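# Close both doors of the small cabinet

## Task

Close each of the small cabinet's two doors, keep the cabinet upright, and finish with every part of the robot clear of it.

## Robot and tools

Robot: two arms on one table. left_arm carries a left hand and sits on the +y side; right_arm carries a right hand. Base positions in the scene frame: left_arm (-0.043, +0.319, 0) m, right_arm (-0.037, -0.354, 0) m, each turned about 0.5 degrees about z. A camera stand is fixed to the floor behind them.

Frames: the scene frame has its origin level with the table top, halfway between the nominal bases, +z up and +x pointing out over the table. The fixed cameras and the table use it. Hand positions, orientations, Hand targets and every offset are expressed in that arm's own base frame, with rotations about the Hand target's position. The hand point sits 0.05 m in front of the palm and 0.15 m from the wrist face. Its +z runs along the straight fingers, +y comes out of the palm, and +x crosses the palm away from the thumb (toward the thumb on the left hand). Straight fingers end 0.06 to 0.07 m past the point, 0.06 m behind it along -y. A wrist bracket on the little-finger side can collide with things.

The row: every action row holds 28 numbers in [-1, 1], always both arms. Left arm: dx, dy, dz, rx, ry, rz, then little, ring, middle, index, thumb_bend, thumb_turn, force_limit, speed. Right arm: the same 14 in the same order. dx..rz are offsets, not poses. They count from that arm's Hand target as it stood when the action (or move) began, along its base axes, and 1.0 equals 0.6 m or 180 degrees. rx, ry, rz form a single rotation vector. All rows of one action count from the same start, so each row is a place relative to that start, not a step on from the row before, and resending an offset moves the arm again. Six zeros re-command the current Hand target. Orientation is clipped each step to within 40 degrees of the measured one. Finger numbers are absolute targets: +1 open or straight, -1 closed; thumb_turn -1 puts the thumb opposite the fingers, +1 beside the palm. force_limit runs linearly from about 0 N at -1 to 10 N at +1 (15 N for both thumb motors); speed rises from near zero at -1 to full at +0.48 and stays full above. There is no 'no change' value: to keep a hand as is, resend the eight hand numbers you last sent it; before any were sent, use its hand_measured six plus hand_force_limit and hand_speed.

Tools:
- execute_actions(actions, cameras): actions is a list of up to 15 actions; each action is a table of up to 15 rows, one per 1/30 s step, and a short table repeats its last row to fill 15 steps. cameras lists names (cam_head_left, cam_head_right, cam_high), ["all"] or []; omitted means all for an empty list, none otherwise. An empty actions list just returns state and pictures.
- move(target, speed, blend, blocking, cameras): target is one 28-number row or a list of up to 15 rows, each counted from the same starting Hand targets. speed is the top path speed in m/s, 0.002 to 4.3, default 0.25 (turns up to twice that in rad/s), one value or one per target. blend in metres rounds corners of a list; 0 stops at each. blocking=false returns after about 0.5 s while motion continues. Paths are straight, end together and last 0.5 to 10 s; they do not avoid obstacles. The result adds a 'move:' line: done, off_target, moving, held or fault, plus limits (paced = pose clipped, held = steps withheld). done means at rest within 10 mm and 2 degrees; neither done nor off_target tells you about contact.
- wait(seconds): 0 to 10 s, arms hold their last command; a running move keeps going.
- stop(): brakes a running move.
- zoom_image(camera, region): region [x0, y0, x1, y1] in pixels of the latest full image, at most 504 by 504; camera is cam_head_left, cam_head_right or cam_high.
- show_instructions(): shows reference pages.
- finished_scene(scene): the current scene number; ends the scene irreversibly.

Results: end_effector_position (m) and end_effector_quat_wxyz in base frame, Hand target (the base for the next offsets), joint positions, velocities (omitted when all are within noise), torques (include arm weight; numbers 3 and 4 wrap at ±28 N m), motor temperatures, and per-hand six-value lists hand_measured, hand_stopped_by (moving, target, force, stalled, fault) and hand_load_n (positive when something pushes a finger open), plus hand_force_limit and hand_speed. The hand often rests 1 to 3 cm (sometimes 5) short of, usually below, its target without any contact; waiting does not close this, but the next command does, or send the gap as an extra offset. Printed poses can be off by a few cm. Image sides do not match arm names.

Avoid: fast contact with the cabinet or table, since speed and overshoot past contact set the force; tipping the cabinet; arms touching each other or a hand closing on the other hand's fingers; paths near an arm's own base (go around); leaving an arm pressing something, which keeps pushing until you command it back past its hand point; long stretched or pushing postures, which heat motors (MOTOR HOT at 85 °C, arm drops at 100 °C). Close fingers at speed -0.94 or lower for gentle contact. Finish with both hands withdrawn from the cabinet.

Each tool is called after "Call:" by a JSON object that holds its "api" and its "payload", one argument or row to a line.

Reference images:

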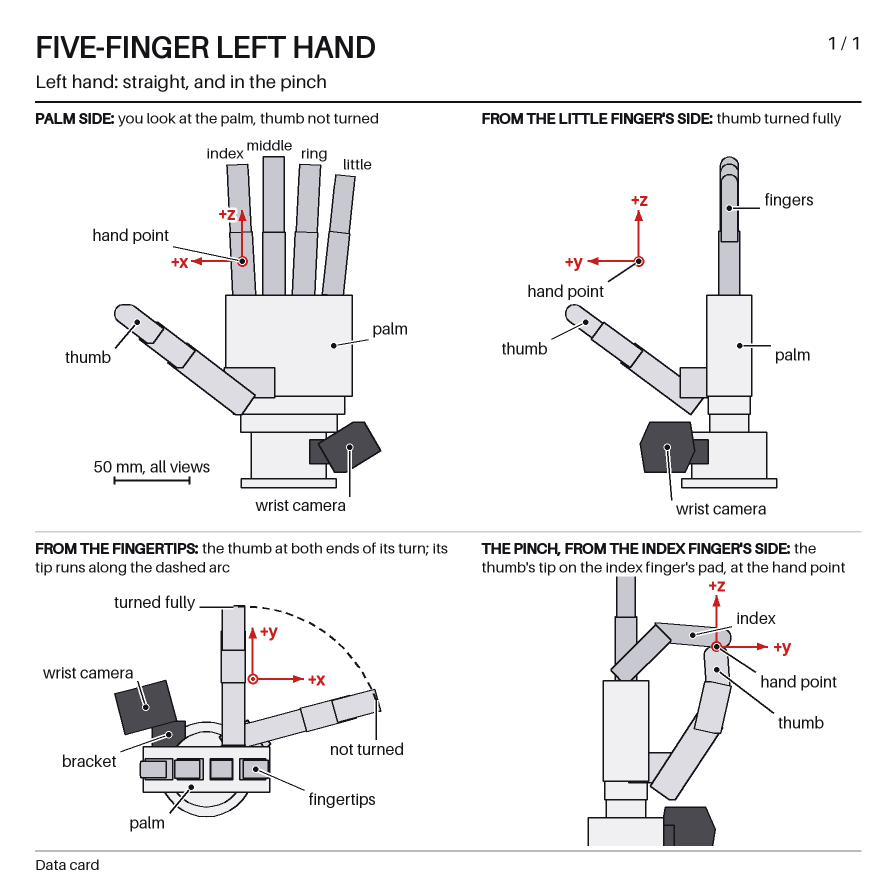

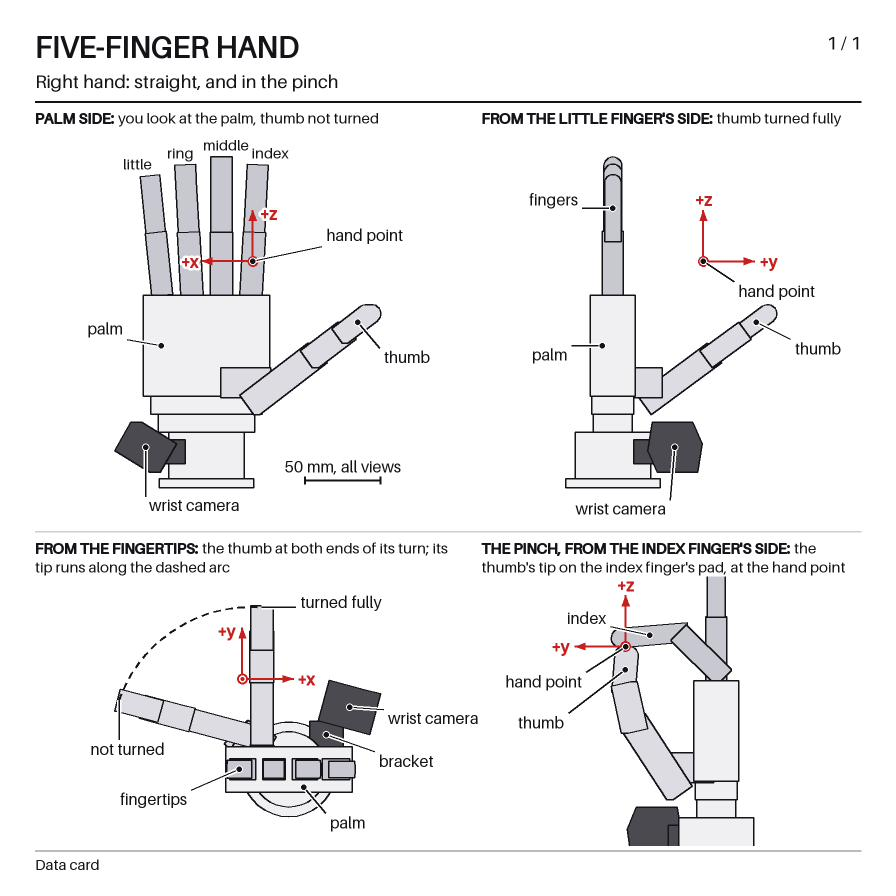

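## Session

Call:
{"api": "execute_actions", "payload": {
  "actions": []
}}

Call:
{"api": "zoom_image", "payload": {
  "camera": "cam_head_left",
  "region": [320, 240, 520, 440]
}}

Call:
{"api": "zoom_image", "payload": {
  "camera": "cam_head_right",
  "region": [320, 240, 520, 440]
}}

Scene clock: 0.00 s.
left_arm: end_effector_position=(+0.3279, -0.6787, +0.1094) hand_measured=(+1.000, +1.000, +1.000, +1.000, +1.000, +1.000) hand_load_n=(+0.0, +0.0, +0.0, +0.0, +0.0, +0.0) hand_stopped_by=(target, target, target, target, target, target) hand_force_limit=0.00 hand_speed=-0.80 end_effector_quat_wxyz=(-0.281, +0.132, +0.805, -0.505) | right_arm: end_effector_position=(+0.1013, -0.2195, +0.1936) hand_measured=(+1.000, +1.000, +1.000, +1.000, +1.000, +1.000) hand_load_n=(+0.0, +0.0, +0.0, +0.0, +0.0, +0.0) hand_stopped_by=(target, target, target, target, target, target) hand_force_limit=0.00 hand_speed=-0.80 end_effector_quat_wxyz=(+0.071, -0.555, +0.759, -0.332)
Joint positions: left_arm=[-0.886 2.334 2.132 -0.822 1.172 0.641] | right_arm=[-1.314 0.636 0.733 -1.062 -0.36 -0.892]
Joint velocities: within noise
Joint torques (N m): no reading
Motor temperatures (°C): left_arm=[36 28 39 31 30 27] | right_arm=[33 38 41 31 30 29]
Heat: left arm: hottest elbow 39 °C; right arm: hottest elbow 41 °C.
Hand target: left_arm +0.3320, -0.6837, +0.1181; -0.273, +0.139, +0.803, -0.512 | right_arm +0.1029, -0.2252, +0.2057; +0.066, -0.555, +0.755, -0.344

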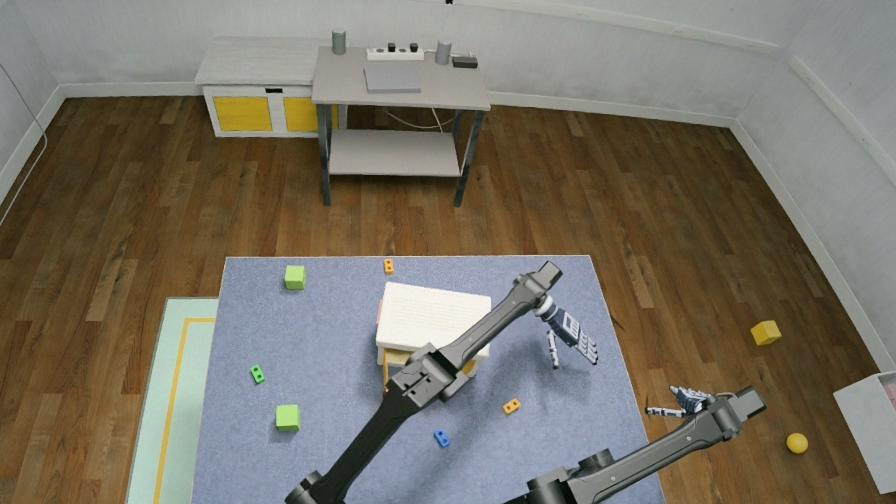

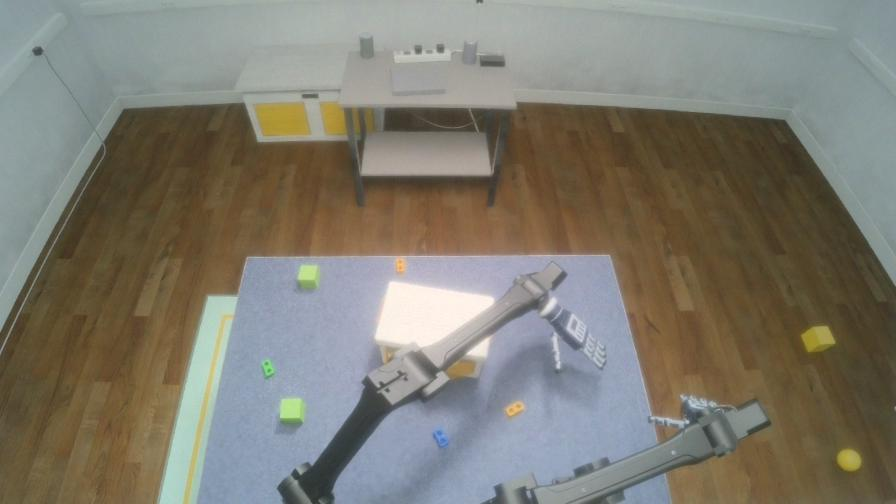

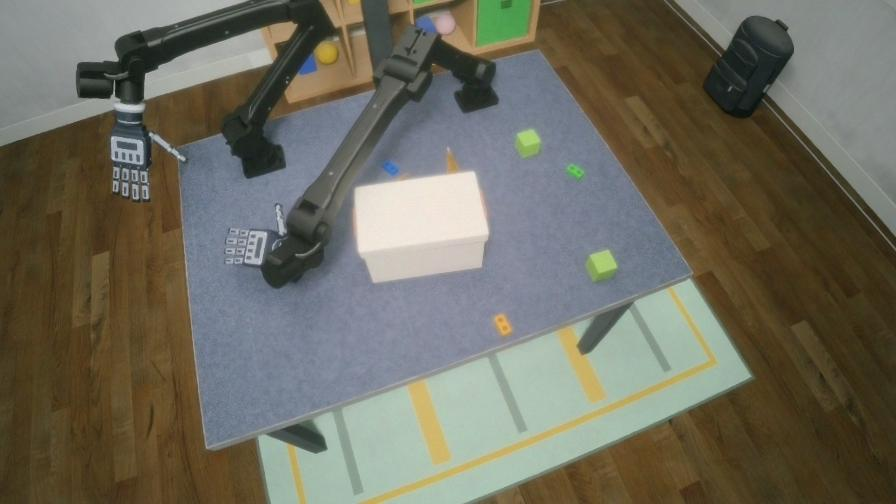

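Scaled by 2.520 from the camera's 896x504 image, which has a finer 1280x720 frame.

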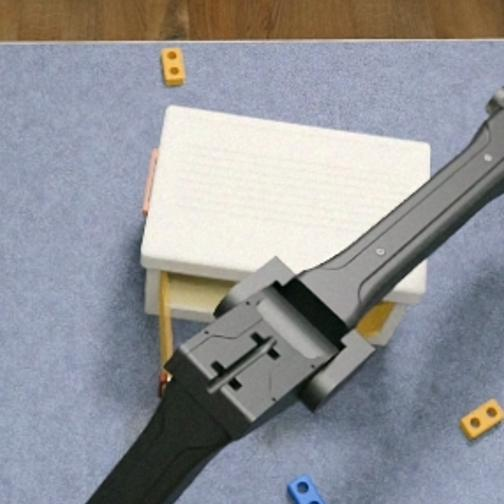

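Scaled by 2.520 from the camera's 896x504 image, which has a finer 1280x720 frame.

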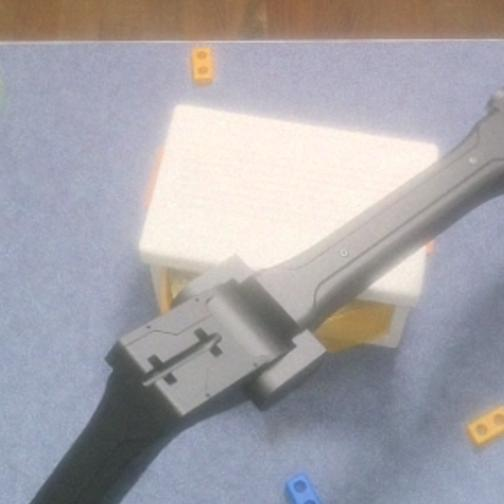

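Call:
{"api": "move", "payload": {
  "target": [
    [0,0.1395,0.3865,0.1064,0.0144,0.1548,1,1,1,1,1,-1,0.0,0.0,0,0,0.0738,0,0,0,1,1,1,1,1,-1,0.0,0.0],
    [0.1467,0.7228,0.3865,0.2482,0.0336,0.3612,1,1,1,1,1,-1,0.0,0.0,0,0,0.0738,0,0,0,1,1,1,1,1,-1,0.0,0.0],
    [-0.16,0.96,0.18,0.3545,0.048,0.516,1,1,1,1,1,-1,0.0,0.0,0.3285,0.292,0.0738,0.0613,0.0482,0.0253,1,1,1,1,1,-1,0.0,0.0],
    [-0.16,0.96,0.18,0.3545,0.048,0.516,1,1,1,1,1,-1,0.0,0.0,0.1067,0.7595,0.0405,0.1226,0.0963,0.0505,1,1,1,1,1,-1,0.0,0.0]
  ],
  "speed": 0.35,
  "blend": [0.05,0.05,0.05,0],
  "cameras": ["all"]
}}

Call:
{"api": "zoom_image", "payload": {
  "camera": "cam_head_left",
  "region": [340, 260, 540, 440]
}}

Call:
{"api": "zoom_image", "payload": {
  "camera": "cam_head_right",
  "region": [340, 260, 540, 440]
}}

Call:
{"api": "zoom_image", "payload": {
  "camera": "cam_high",
  "region": [320, 100, 540, 300]
}}

Scene clock: 98.03 s.
left_arm: end_effector_position=(+0.2330, -0.1110, +0.2266) hand_measured=(+1.000, +1.000, +1.000, +1.000, +1.000, -1.000) hand_load_n=(+0.0, +0.0, -0.5, +0.0, +0.0, +0.0) hand_stopped_by=(target, target, target, target, target, target) hand_force_limit=0.00 hand_speed=0.00 end_effector_quat_wxyz=(+0.080, -0.625, +0.771, -0.098) | right_arm: end_effector_position=(+0.1599, +0.2190, +0.2106) hand_measured=(+1.000, +1.000, +1.000, +1.000, +1.000, -1.000) hand_load_n=(+0.0, +0.0, +0.0, +0.0, +0.0, +0.0) hand_stopped_by=(target, target, target, target, target, target) hand_force_limit=0.00 hand_speed=0.00 end_effector_quat_wxyz=(+0.066, -0.637, +0.761, -0.103)
Joint positions: left_arm=[-0.321 0.966 1.02 -1.374 -0.03 -0.108] | right_arm=[0.859 0.976 0.991 -1.487 0.225 1.024]
Joint torques (N m): left_arm=[0.67 -6.01 7.72 1.06 -0.08 -0.09] | right_arm=[1.73 -1.61 11.21 0.21 0.35 -0.03]
Motor temperatures (°C): left_arm=[35 36 51 30 31 27] | right_arm=[33 37 51 31 30 29]
Heat: left arm: hottest elbow 51 °C; right arm: hottest elbow 51 °C.
Hand target: left_arm +0.2358, -0.1077, +0.2263; +0.083, -0.635, +0.761, -0.101 | right_arm +0.1669, +0.2304, +0.2300; +0.084, -0.635, +0.762, -0.101
Off the commanded pose: left_arm 0.004 m, 2 deg | right_arm 0.024 m, 2 deg.
move: off_target (right_arm)

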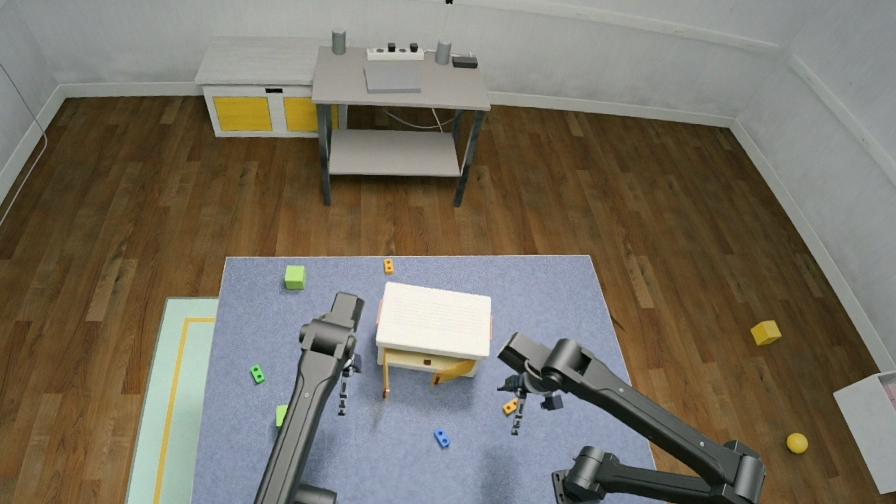

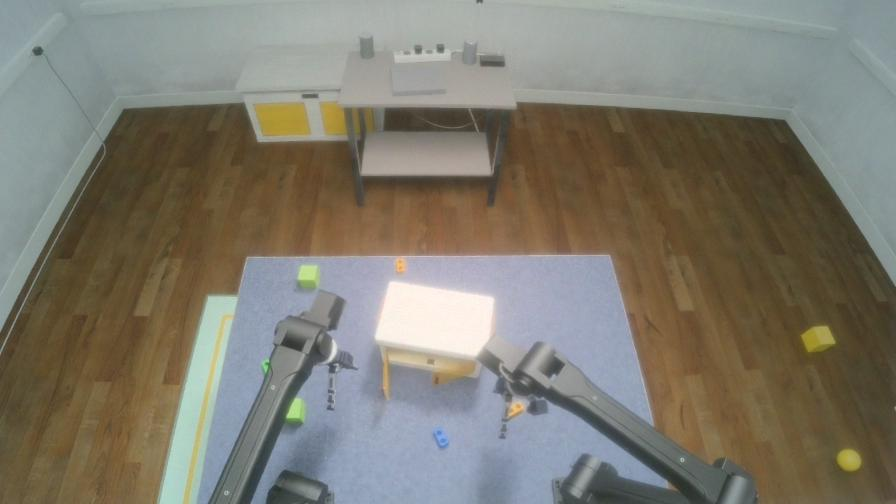

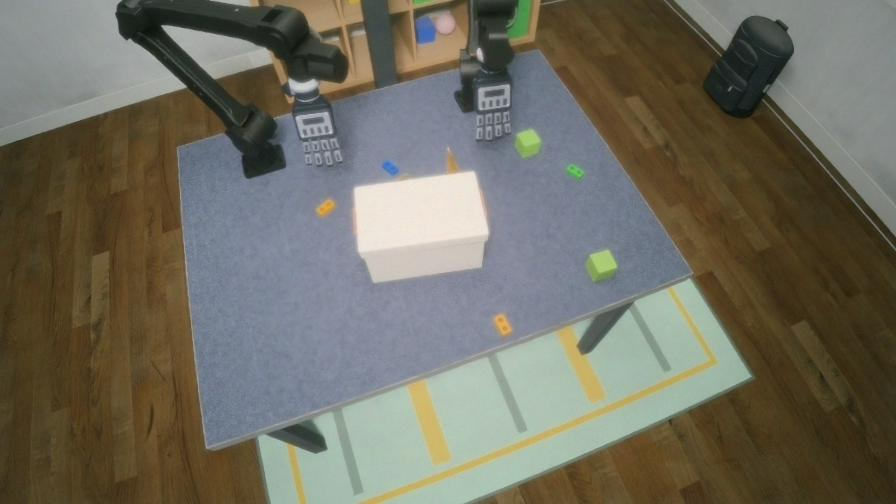

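Scaled by 2.520 from the camera's 896x504 image, which has a finer 1280x720 frame.

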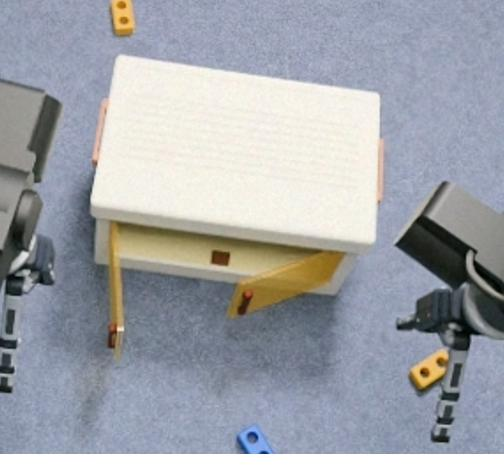

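Scaled by 2.520 from the camera's 896x504 image, which has a finer 1280x720 frame.

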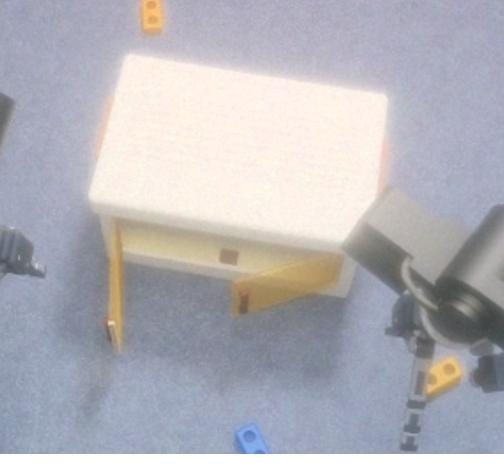

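Scaled by 2.291 from the camera's 896x504 image, which has a finer 1280x720 frame.

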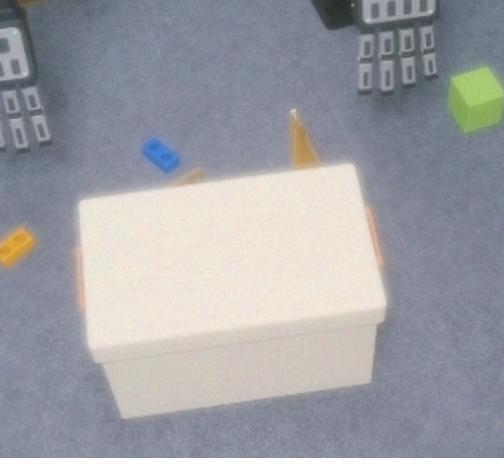

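Call:
{"api": "move", "payload": {
  "target": [
    [0,0,0,0,0,0,1,1,1,1,1,-1,0.0,0.0,-0.0027,0.1702,-0.1583,0,0,0,1,1,1,1,1,-1,0.0,0.0],
    [0,0,0,0,0,0,1,1,1,1,1,-1,0.0,0.0,0.2023,0.1327,-0.1583,0,0,0,1,1,1,1,1,-1,0.0,0.0],
    [0,0,0,0,0,0,1,1,1,1,1,-1,0.0,0.0,0.0852,0.1543,-0.1583,0,0,0,1,1,1,1,1,-1,0.0,0.0],
    [-0.0248,-0.0672,-0.1522,0,0,0,1,1,1,1,1,-1,0.0,0.0,-0.0115,-0.084,-0.0167,0,0,0,1,1,1,1,1,-1,0.0,0.0]
  ],
  "speed": [0.25,0.12,0.2,0.3],
  "blend": [0.02,0,0.02,0],
  "cameras": ["cam_head_left","cam_head_right"]
}}

Call:
{"api": "zoom_image", "payload": {
  "camera": "cam_head_left",
  "region": [340, 260, 540, 440]
}}

Call:
{"api": "zoom_image", "payload": {
  "camera": "cam_head_right",
  "region": [340, 260, 540, 440]
}}

Scene clock: 138.43 s.
left_arm: end_effector_position=(+0.2199, -0.1426, +0.1377) hand_measured=(+1.000, +1.000, +1.000, +1.000, +1.000, -1.000) hand_load_n=(+0.0, +0.0, +0.0, +0.0, +0.0, +0.0) hand_stopped_by=(target, target, target, target, target, target) hand_force_limit=0.00 hand_speed=0.00 end_effector_quat_wxyz=(+0.083, -0.637, +0.760, -0.098) | right_arm: end_effector_position=(+0.1605, +0.1829, +0.2194) hand_measured=(+1.000, +1.000, +1.000, +1.000, +1.000, -1.000) hand_load_n=(+0.0, +0.0, +0.0, +0.0, +0.0, +0.0) hand_stopped_by=(target, target, target, target, target, target) hand_force_limit=0.00 hand_speed=0.00 end_effector_quat_wxyz=(+0.088, -0.633, +0.762, -0.101)
Joint positions: left_arm=[-0.452 0.979 0.794 -1.139 -0.071 -0.267] | right_arm=[0.753 0.863 0.949 -1.49 0.212 0.919]
Joint torques (N m): left_arm=[-1.67 -4.66 7.6 1.35 -0.09 -0.09] | right_arm=[-0.15 -1.26 7.5 0.68 0.22 -0.2]
Motor temperatures (°C): left_arm=[35 32 50 30 30 27] | right_arm=[32 37 57 31 30 29]
Heat: left arm: hottest elbow 50 °C; right arm: hottest elbow 57 °C.
Hand target: left_arm +0.2211, -0.1480, +0.1349; +0.084, -0.635, +0.761, -0.101 | right_arm +0.1600, +0.1800, +0.2201; +0.084, -0.635, +0.762, -0.101
Off the commanded pose: left_arm 0.006 m, 0 deg | right_arm 0.003 m, 1 deg.
move: done
Images, in order (width x height): cam_head_left 896x504, cam_head_right 896x504.

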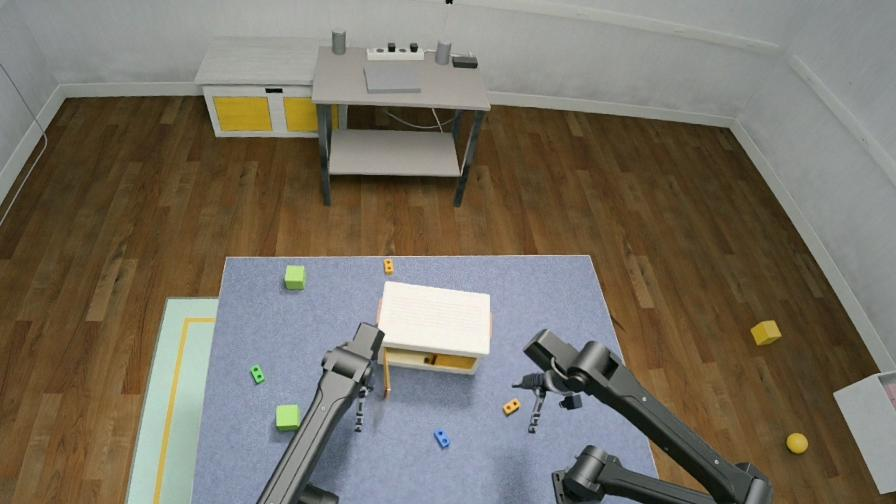

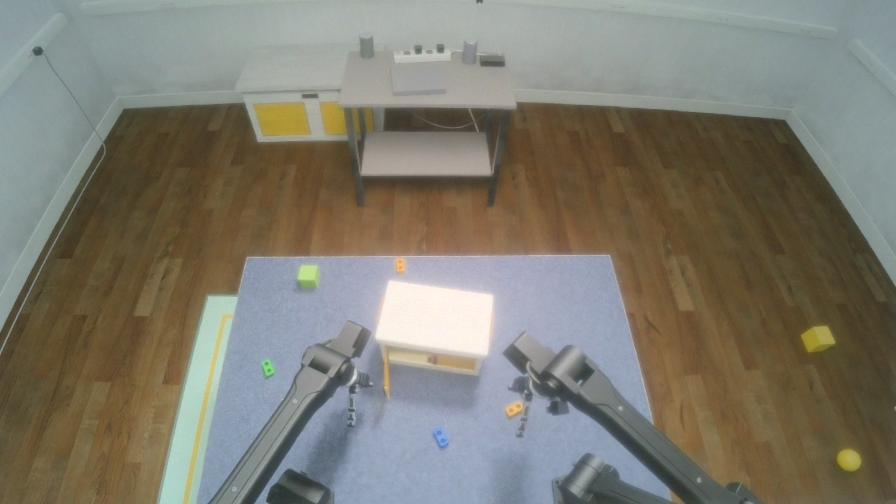

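Scaled by 2.520 from the camera's 896x504 image, which has a finer 1280x720 frame.

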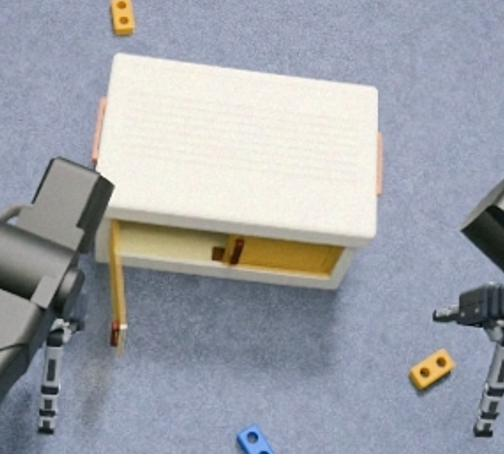

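Scaled by 2.520 from the camera's 896x504 image, which has a finer 1280x720 frame.

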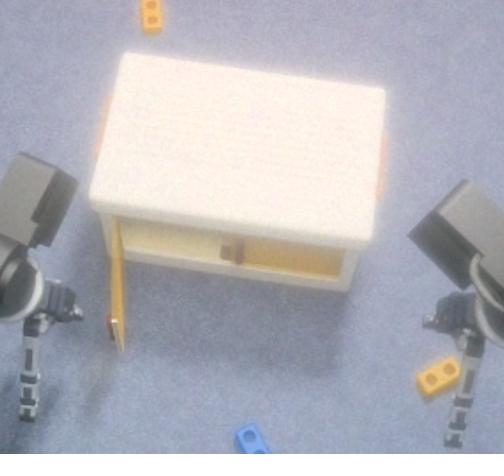

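Call:
{"api": "move", "payload": {
  "target": [
    [-0.0512,-0.1857,0.0083,0,0,0,1,1,1,1,1,-1,0.0,0.0,0,0,0,0,0,0,1,1,1,1,1,-1,0.0,0.0],
    [0.1532,-0.189,0.0083,0,0,0,1,1,1,1,1,-1,0.0,0.0,0,0,0,0,0,0,1,1,1,1,1,-1,0.0,0.0],
    [0.0315,-0.1667,0.0083,0,0,0,1,1,1,1,1,-1,0.0,0.0,0,0,0,0,0,0,1,1,1,1,1,-1,0.0,0.0],
    [0.0245,0.0667,0.1417,0,0,0,1,1,1,1,1,-1,0.0,0.0,0,0,0,0,0,0,1,1,1,1,1,-1,0.0,0.0]
  ],
  "speed": [0.15,0.12,0.2,0.3],
  "blend": [0,0,0.02,0],
  "cameras": ["cam_head_left","cam_head_right"]
}}

Call:
{"api": "zoom_image", "payload": {
  "camera": "cam_head_left",
  "region": [360, 270, 510, 400]
}}

Call:
{"api": "zoom_image", "payload": {
  "camera": "cam_head_right",
  "region": [360, 270, 510, 400]
}}

Scene clock: 163.73 s.
left_arm: end_effector_position=(+0.2242, -0.1092, +0.2009) hand_measured=(+1.000, +1.000, +1.000, +1.000, +1.000, -1.000) hand_load_n=(+0.0, -0.5, +0.0, +0.0, +0.0, +0.0) hand_stopped_by=(target, target, target, target, target, target) hand_force_limit=0.00 hand_speed=0.00 end_effector_quat_wxyz=(+0.074, -0.634, +0.765, -0.087) | right_arm: end_effector_position=(+0.1605, +0.1828, +0.2194) hand_measured=(+1.000, +1.000, +1.000, +1.000, +1.000, -1.000) hand_load_n=(+0.0, +0.0, +0.0, +0.0, +0.0, +0.0) hand_stopped_by=(target, target, target, target, target, target) hand_force_limit=0.00 hand_speed=0.00 end_effector_quat_wxyz=(+0.088, -0.633, +0.762, -0.101)
Joint positions: left_arm=[-0.323 0.957 0.948 -1.336 -0.034 -0.133] | right_arm=[0.753 0.863 0.949 -1.49 0.212 0.919]
Joint torques (N m): left_arm=[0.97 -5.19 11.49 0.08 0.04 0.14] | right_arm=[0.09 -1.26 7.83 0.54 0.26 -0.17]
Heat: left arm: hottest elbow 49 °C; right arm: hottest elbow 53 °C.
Hand target: left_arm +0.2358, -0.1081, +0.2201; +0.084, -0.635, +0.761, -0.101 | right_arm +0.1600, +0.1800, +0.2201; +0.084, -0.635, +0.762, -0.101
Off the commanded pose: left_arm 0.022 m, 2 deg | right_arm 0.003 m, 1 deg.
move: off_target (left_arm)
Images, in order (width x height): cam_head_left 896x504, cam_head_right 896x504.

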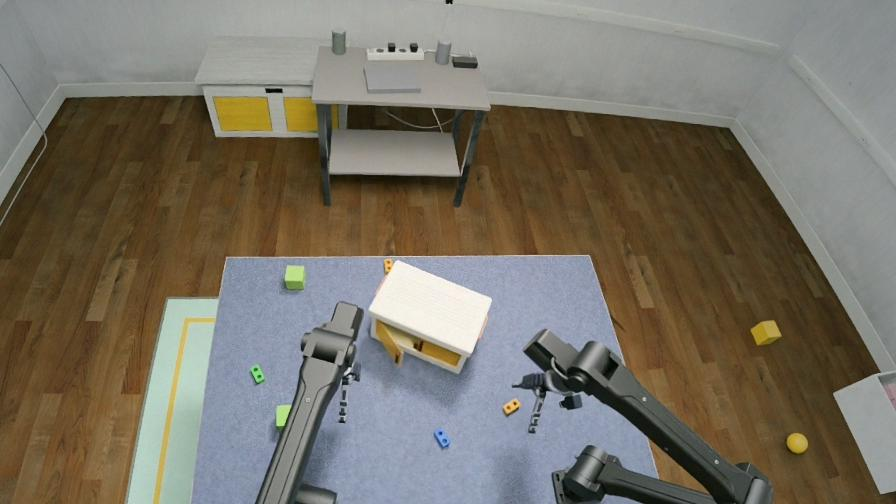

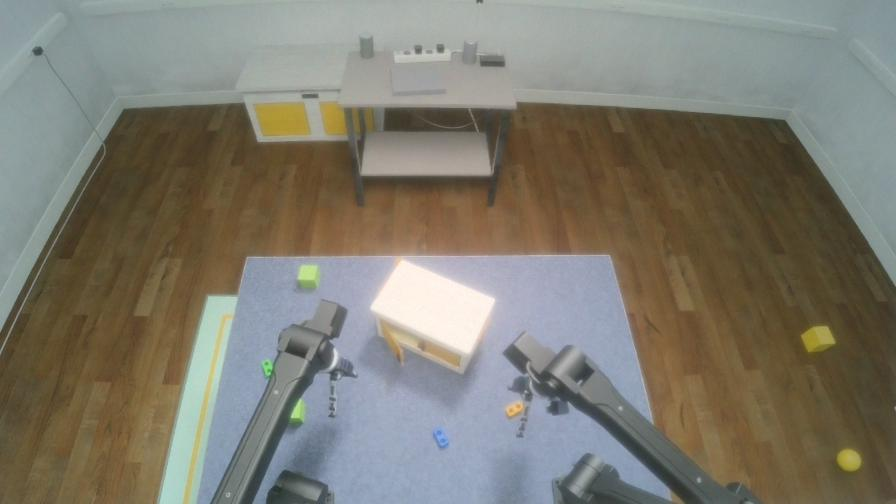

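Scaled by 3.360 from the camera's 896x504 image, which has a finer 1280x720 frame.

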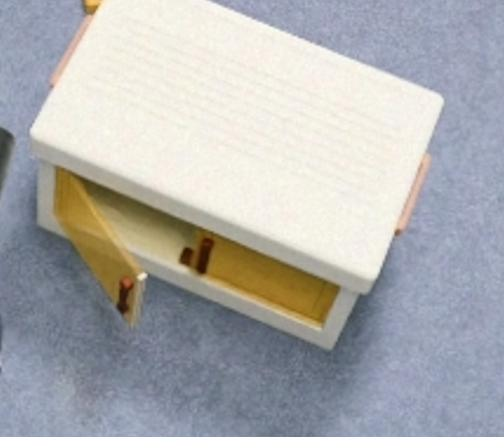

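Scaled by 3.360 from the camera's 896x504 image, which has a finer 1280x720 frame.

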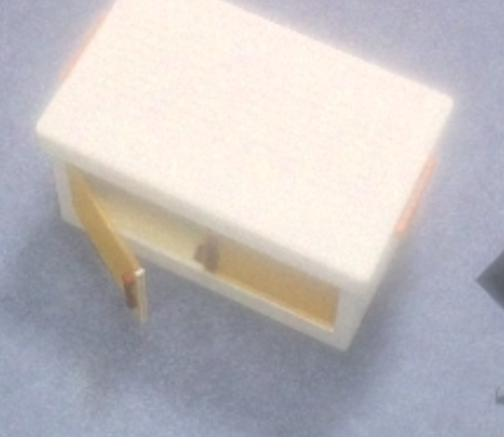

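Call:
{"api": "move", "payload": {
  "target": [
    [0.0843,-0.1345,-0.1335,0,0,-0.0944,1,1,1,1,1,-1,0.0,0.0,0,0,0,0,0,0,1,1,1,1,1,-1,0.0,0.0],
    [0.2427,-0.2165,-0.1335,0,0,-0.0944,1,1,1,1,1,-1,0.0,0.0,0,0,0,0,0,0,1,1,1,1,1,-1,0.0,0.0]
  ],
  "speed": [0.2,0.1],
  "blend": [0,0],
  "cameras": ["cam_head_left","cam_head_right"]
}}

Call:
{"api": "zoom_image", "payload": {
  "camera": "cam_head_left",
  "region": [360, 270, 510, 400]
}}

Call:
{"api": "zoom_image", "payload": {
  "camera": "cam_head_right",
  "region": [360, 270, 510, 400]
}}

Scene clock: 226.43 s.
left_arm: end_effector_position=(+0.3584, -0.2206, +0.1238) hand_measured=(+1.000, +1.000, +1.000, +1.000, +1.000, -1.000) hand_load_n=(+0.0, +0.0, +0.0, +0.0, +0.0, +0.0) hand_stopped_by=(target, target, target, target, target, target) hand_force_limit=0.00 hand_speed=0.00 end_effector_quat_wxyz=(+0.054, -0.522, +0.847, -0.088) | right_arm: end_effector_position=(+0.1605, +0.1828, +0.2194) hand_measured=(+1.000, +1.000, +1.000, +1.000, +1.000, -1.000) hand_load_n=(+0.0, +0.0, +0.0, +0.0, +0.0, +0.0) hand_stopped_by=(target, target, target, target, target, target) hand_force_limit=0.00 hand_speed=0.00 end_effector_quat_wxyz=(+0.088, -0.633, +0.762, -0.101)
Joint positions: left_arm=[-0.477 1.49 1.185 -1.059 -0.002 -0.011] | right_arm=[0.753 0.863 0.949 -1.49 0.212 0.919]
Joint torques (N m): left_arm=[-1.08 -11.46 12.08 0.98 0.03 0.03] | right_arm=[0.44 -1.03 7.39 0.64 0.18 -0.18]
Motor temperatures (°C): left_arm=[35 29 60 30 30 27] | right_arm=[32 37 50 31 30 29]
Heat: left arm: hottest elbow 60 °C; right arm: hottest elbow 50 °C.
Hand target: left_arm +0.3813, -0.2379, +0.1396; +0.068, -0.515, +0.847, -0.112 | right_arm +0.1600, +0.1800, +0.2201; +0.084, -0.635, +0.762, -0.101
Off the commanded pose: left_arm 0.033 m, 3 deg | right_arm 0.003 m, 1 deg.
move: off_target (left_arm)
Images, in order (width x height): cam_head_left 896x504, cam_head_right 896x504.

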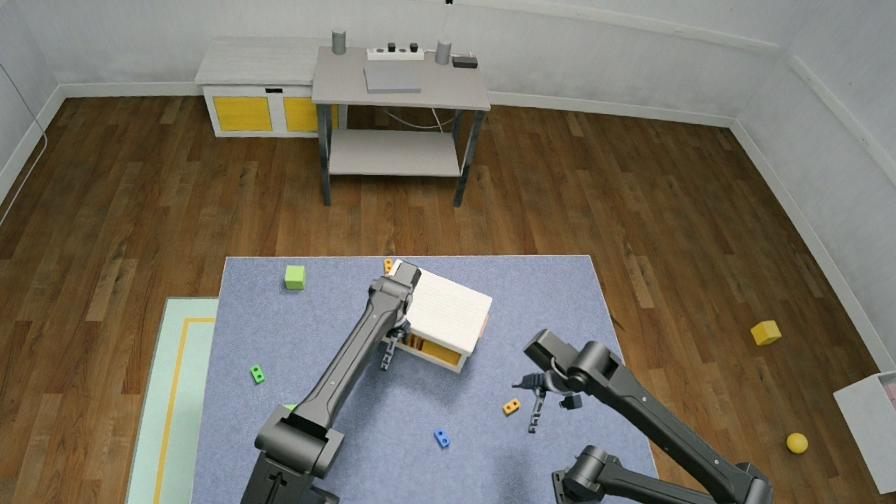

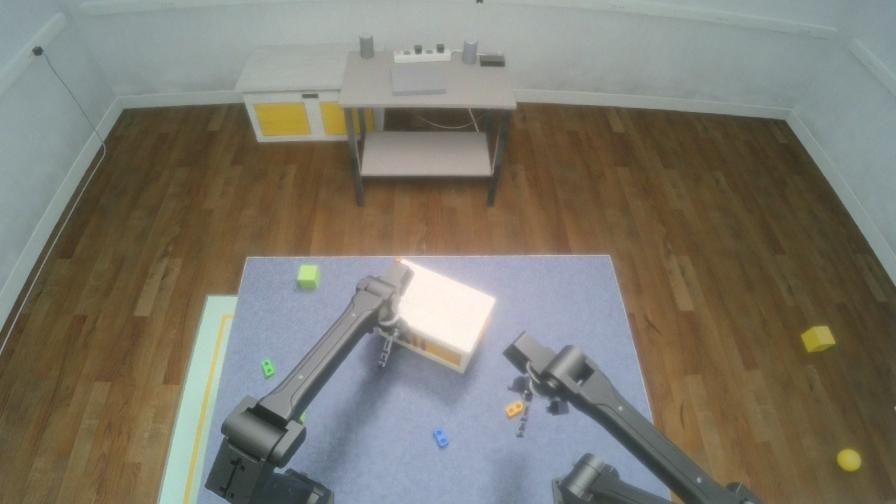

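Scaled by 3.360 from the camera's 896x504 image, which has a finer 1280x720 frame.

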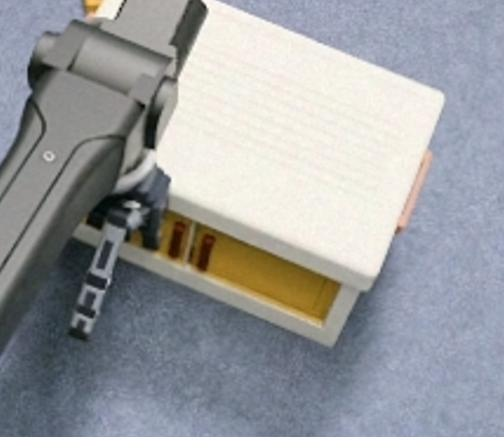

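Scaled by 3.360 from the camera's 896x504 image, which has a finer 1280x720 frame.

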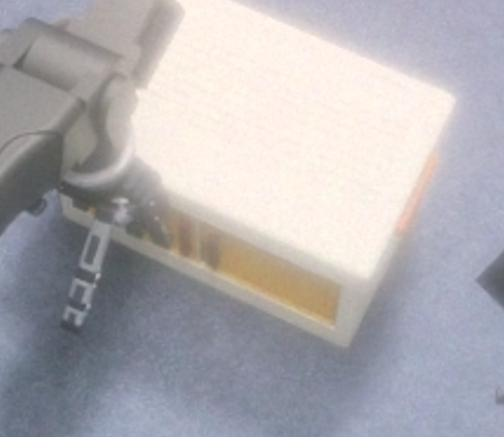

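Call:
{"api": "move", "payload": {
  "target": [
    [-0.111,0.0575,0,0,0,0,1,1,1,1,1,-1,0.0,0.0,0,0,0,0,0,0,1,1,1,1,1,-1,0.0,0.0],
    [-0.2188,0.2132,0.134,0,0,0,1,1,1,1,1,-1,0.0,0.0,0,0,0,0,0,0,1,1,1,1,1,-1,0.0,0.0]
  ],
  "speed": [0.2,0.3],
  "blend": [0.02,0],
  "cameras": ["cam_head_left","cam_head_right"]
}}

Call:
{"api": "zoom_image", "payload": {
  "camera": "cam_head_left",
  "region": [360, 270, 510, 400]
}}

Call:
{"api": "zoom_image", "payload": {
  "camera": "cam_head_right",
  "region": [360, 270, 510, 400]
}}

Scene clock: 237.07 s.
left_arm: end_effector_position=(+0.2475, -0.1144, +0.2153) hand_measured=(+1.000, +1.000, +1.000, +1.000, +1.000, -1.000) hand_load_n=(+0.0, +0.0, +0.0, +0.0, +0.0, +0.0) hand_stopped_by=(target, target, target, target, target, target) hand_force_limit=0.00 hand_speed=0.00 end_effector_quat_wxyz=(+0.067, -0.514, +0.848, -0.113) | right_arm: end_effector_position=(+0.1605, +0.1828, +0.2194) hand_measured=(+1.000, +1.000, +1.000, +1.000, +1.000, -1.000) hand_load_n=(+0.0, +0.0, +0.0, +0.0, +0.0, +0.0) hand_stopped_by=(target, target, target, target, target, target) hand_force_limit=0.00 hand_speed=0.00 end_effector_quat_wxyz=(+0.088, -0.633, +0.762, -0.101)
Joint positions: left_arm=[-0.323 1.023 1.025 -1.313 0.043 0.153] | right_arm=[0.753 0.863 0.949 -1.49 0.212 0.919]
Joint torques (N m): left_arm=[0.85 -6.24 9.06 0.1 0.09 0.14] | right_arm=[0.26 -1.03 7.53 0.4 0.27 -0.17]
Motor temperatures (°C): left_arm=[35 29 59 30 30 27] | right_arm=[32 36 50 30 30 29]
Heat: left arm: hottest elbow 59 °C; right arm: hottest elbow 50 °C.
Hand target: left_arm +0.2500, -0.1100, +0.2201; +0.068, -0.515, +0.847, -0.112 | right_arm +0.1600, +0.1800, +0.2201; +0.084, -0.635, +0.762, -0.101
Off the commanded pose: left_arm 0.007 m, 0 deg | right_arm 0.003 m, 1 deg.
move: done
Images, in order (width x height): cam_head_left 896x504, cam_head_right 896x504.

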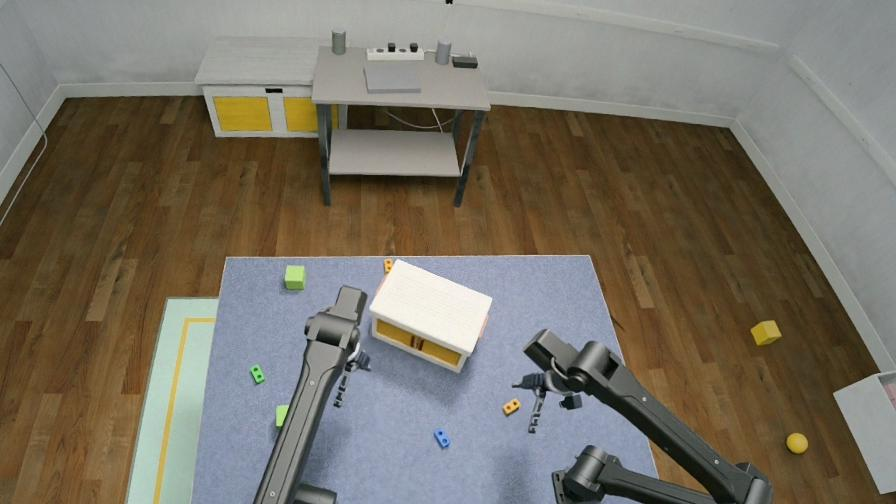

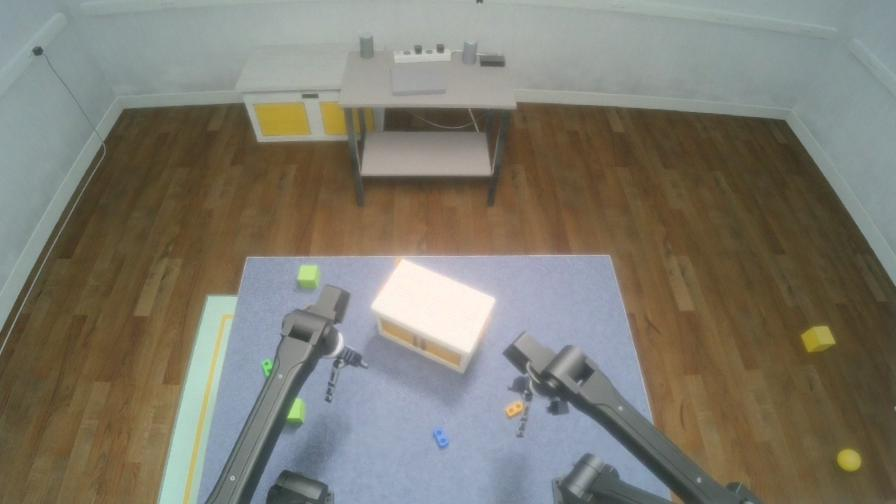

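Scaled by 3.360 from the camera's 896x504 image, which has a finer 1280x720 frame.

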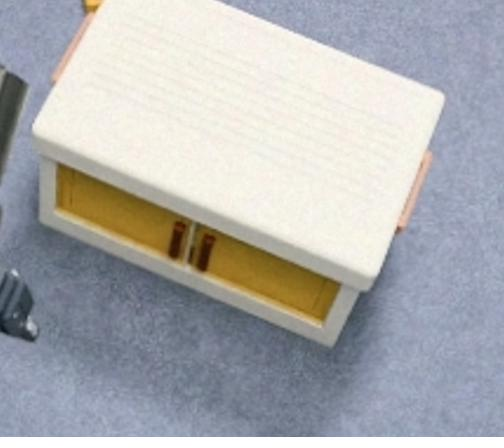

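Scaled by 3.360 from the camera's 896x504 image, which has a finer 1280x720 frame.

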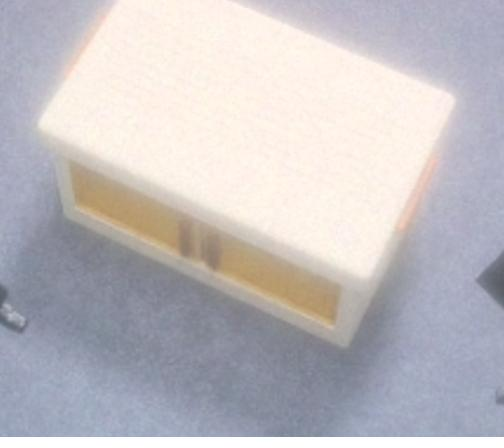

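Call:
{"api": "finished_scene", "payload": {
  "scene": 2
}}

The scene is finished: the task was done.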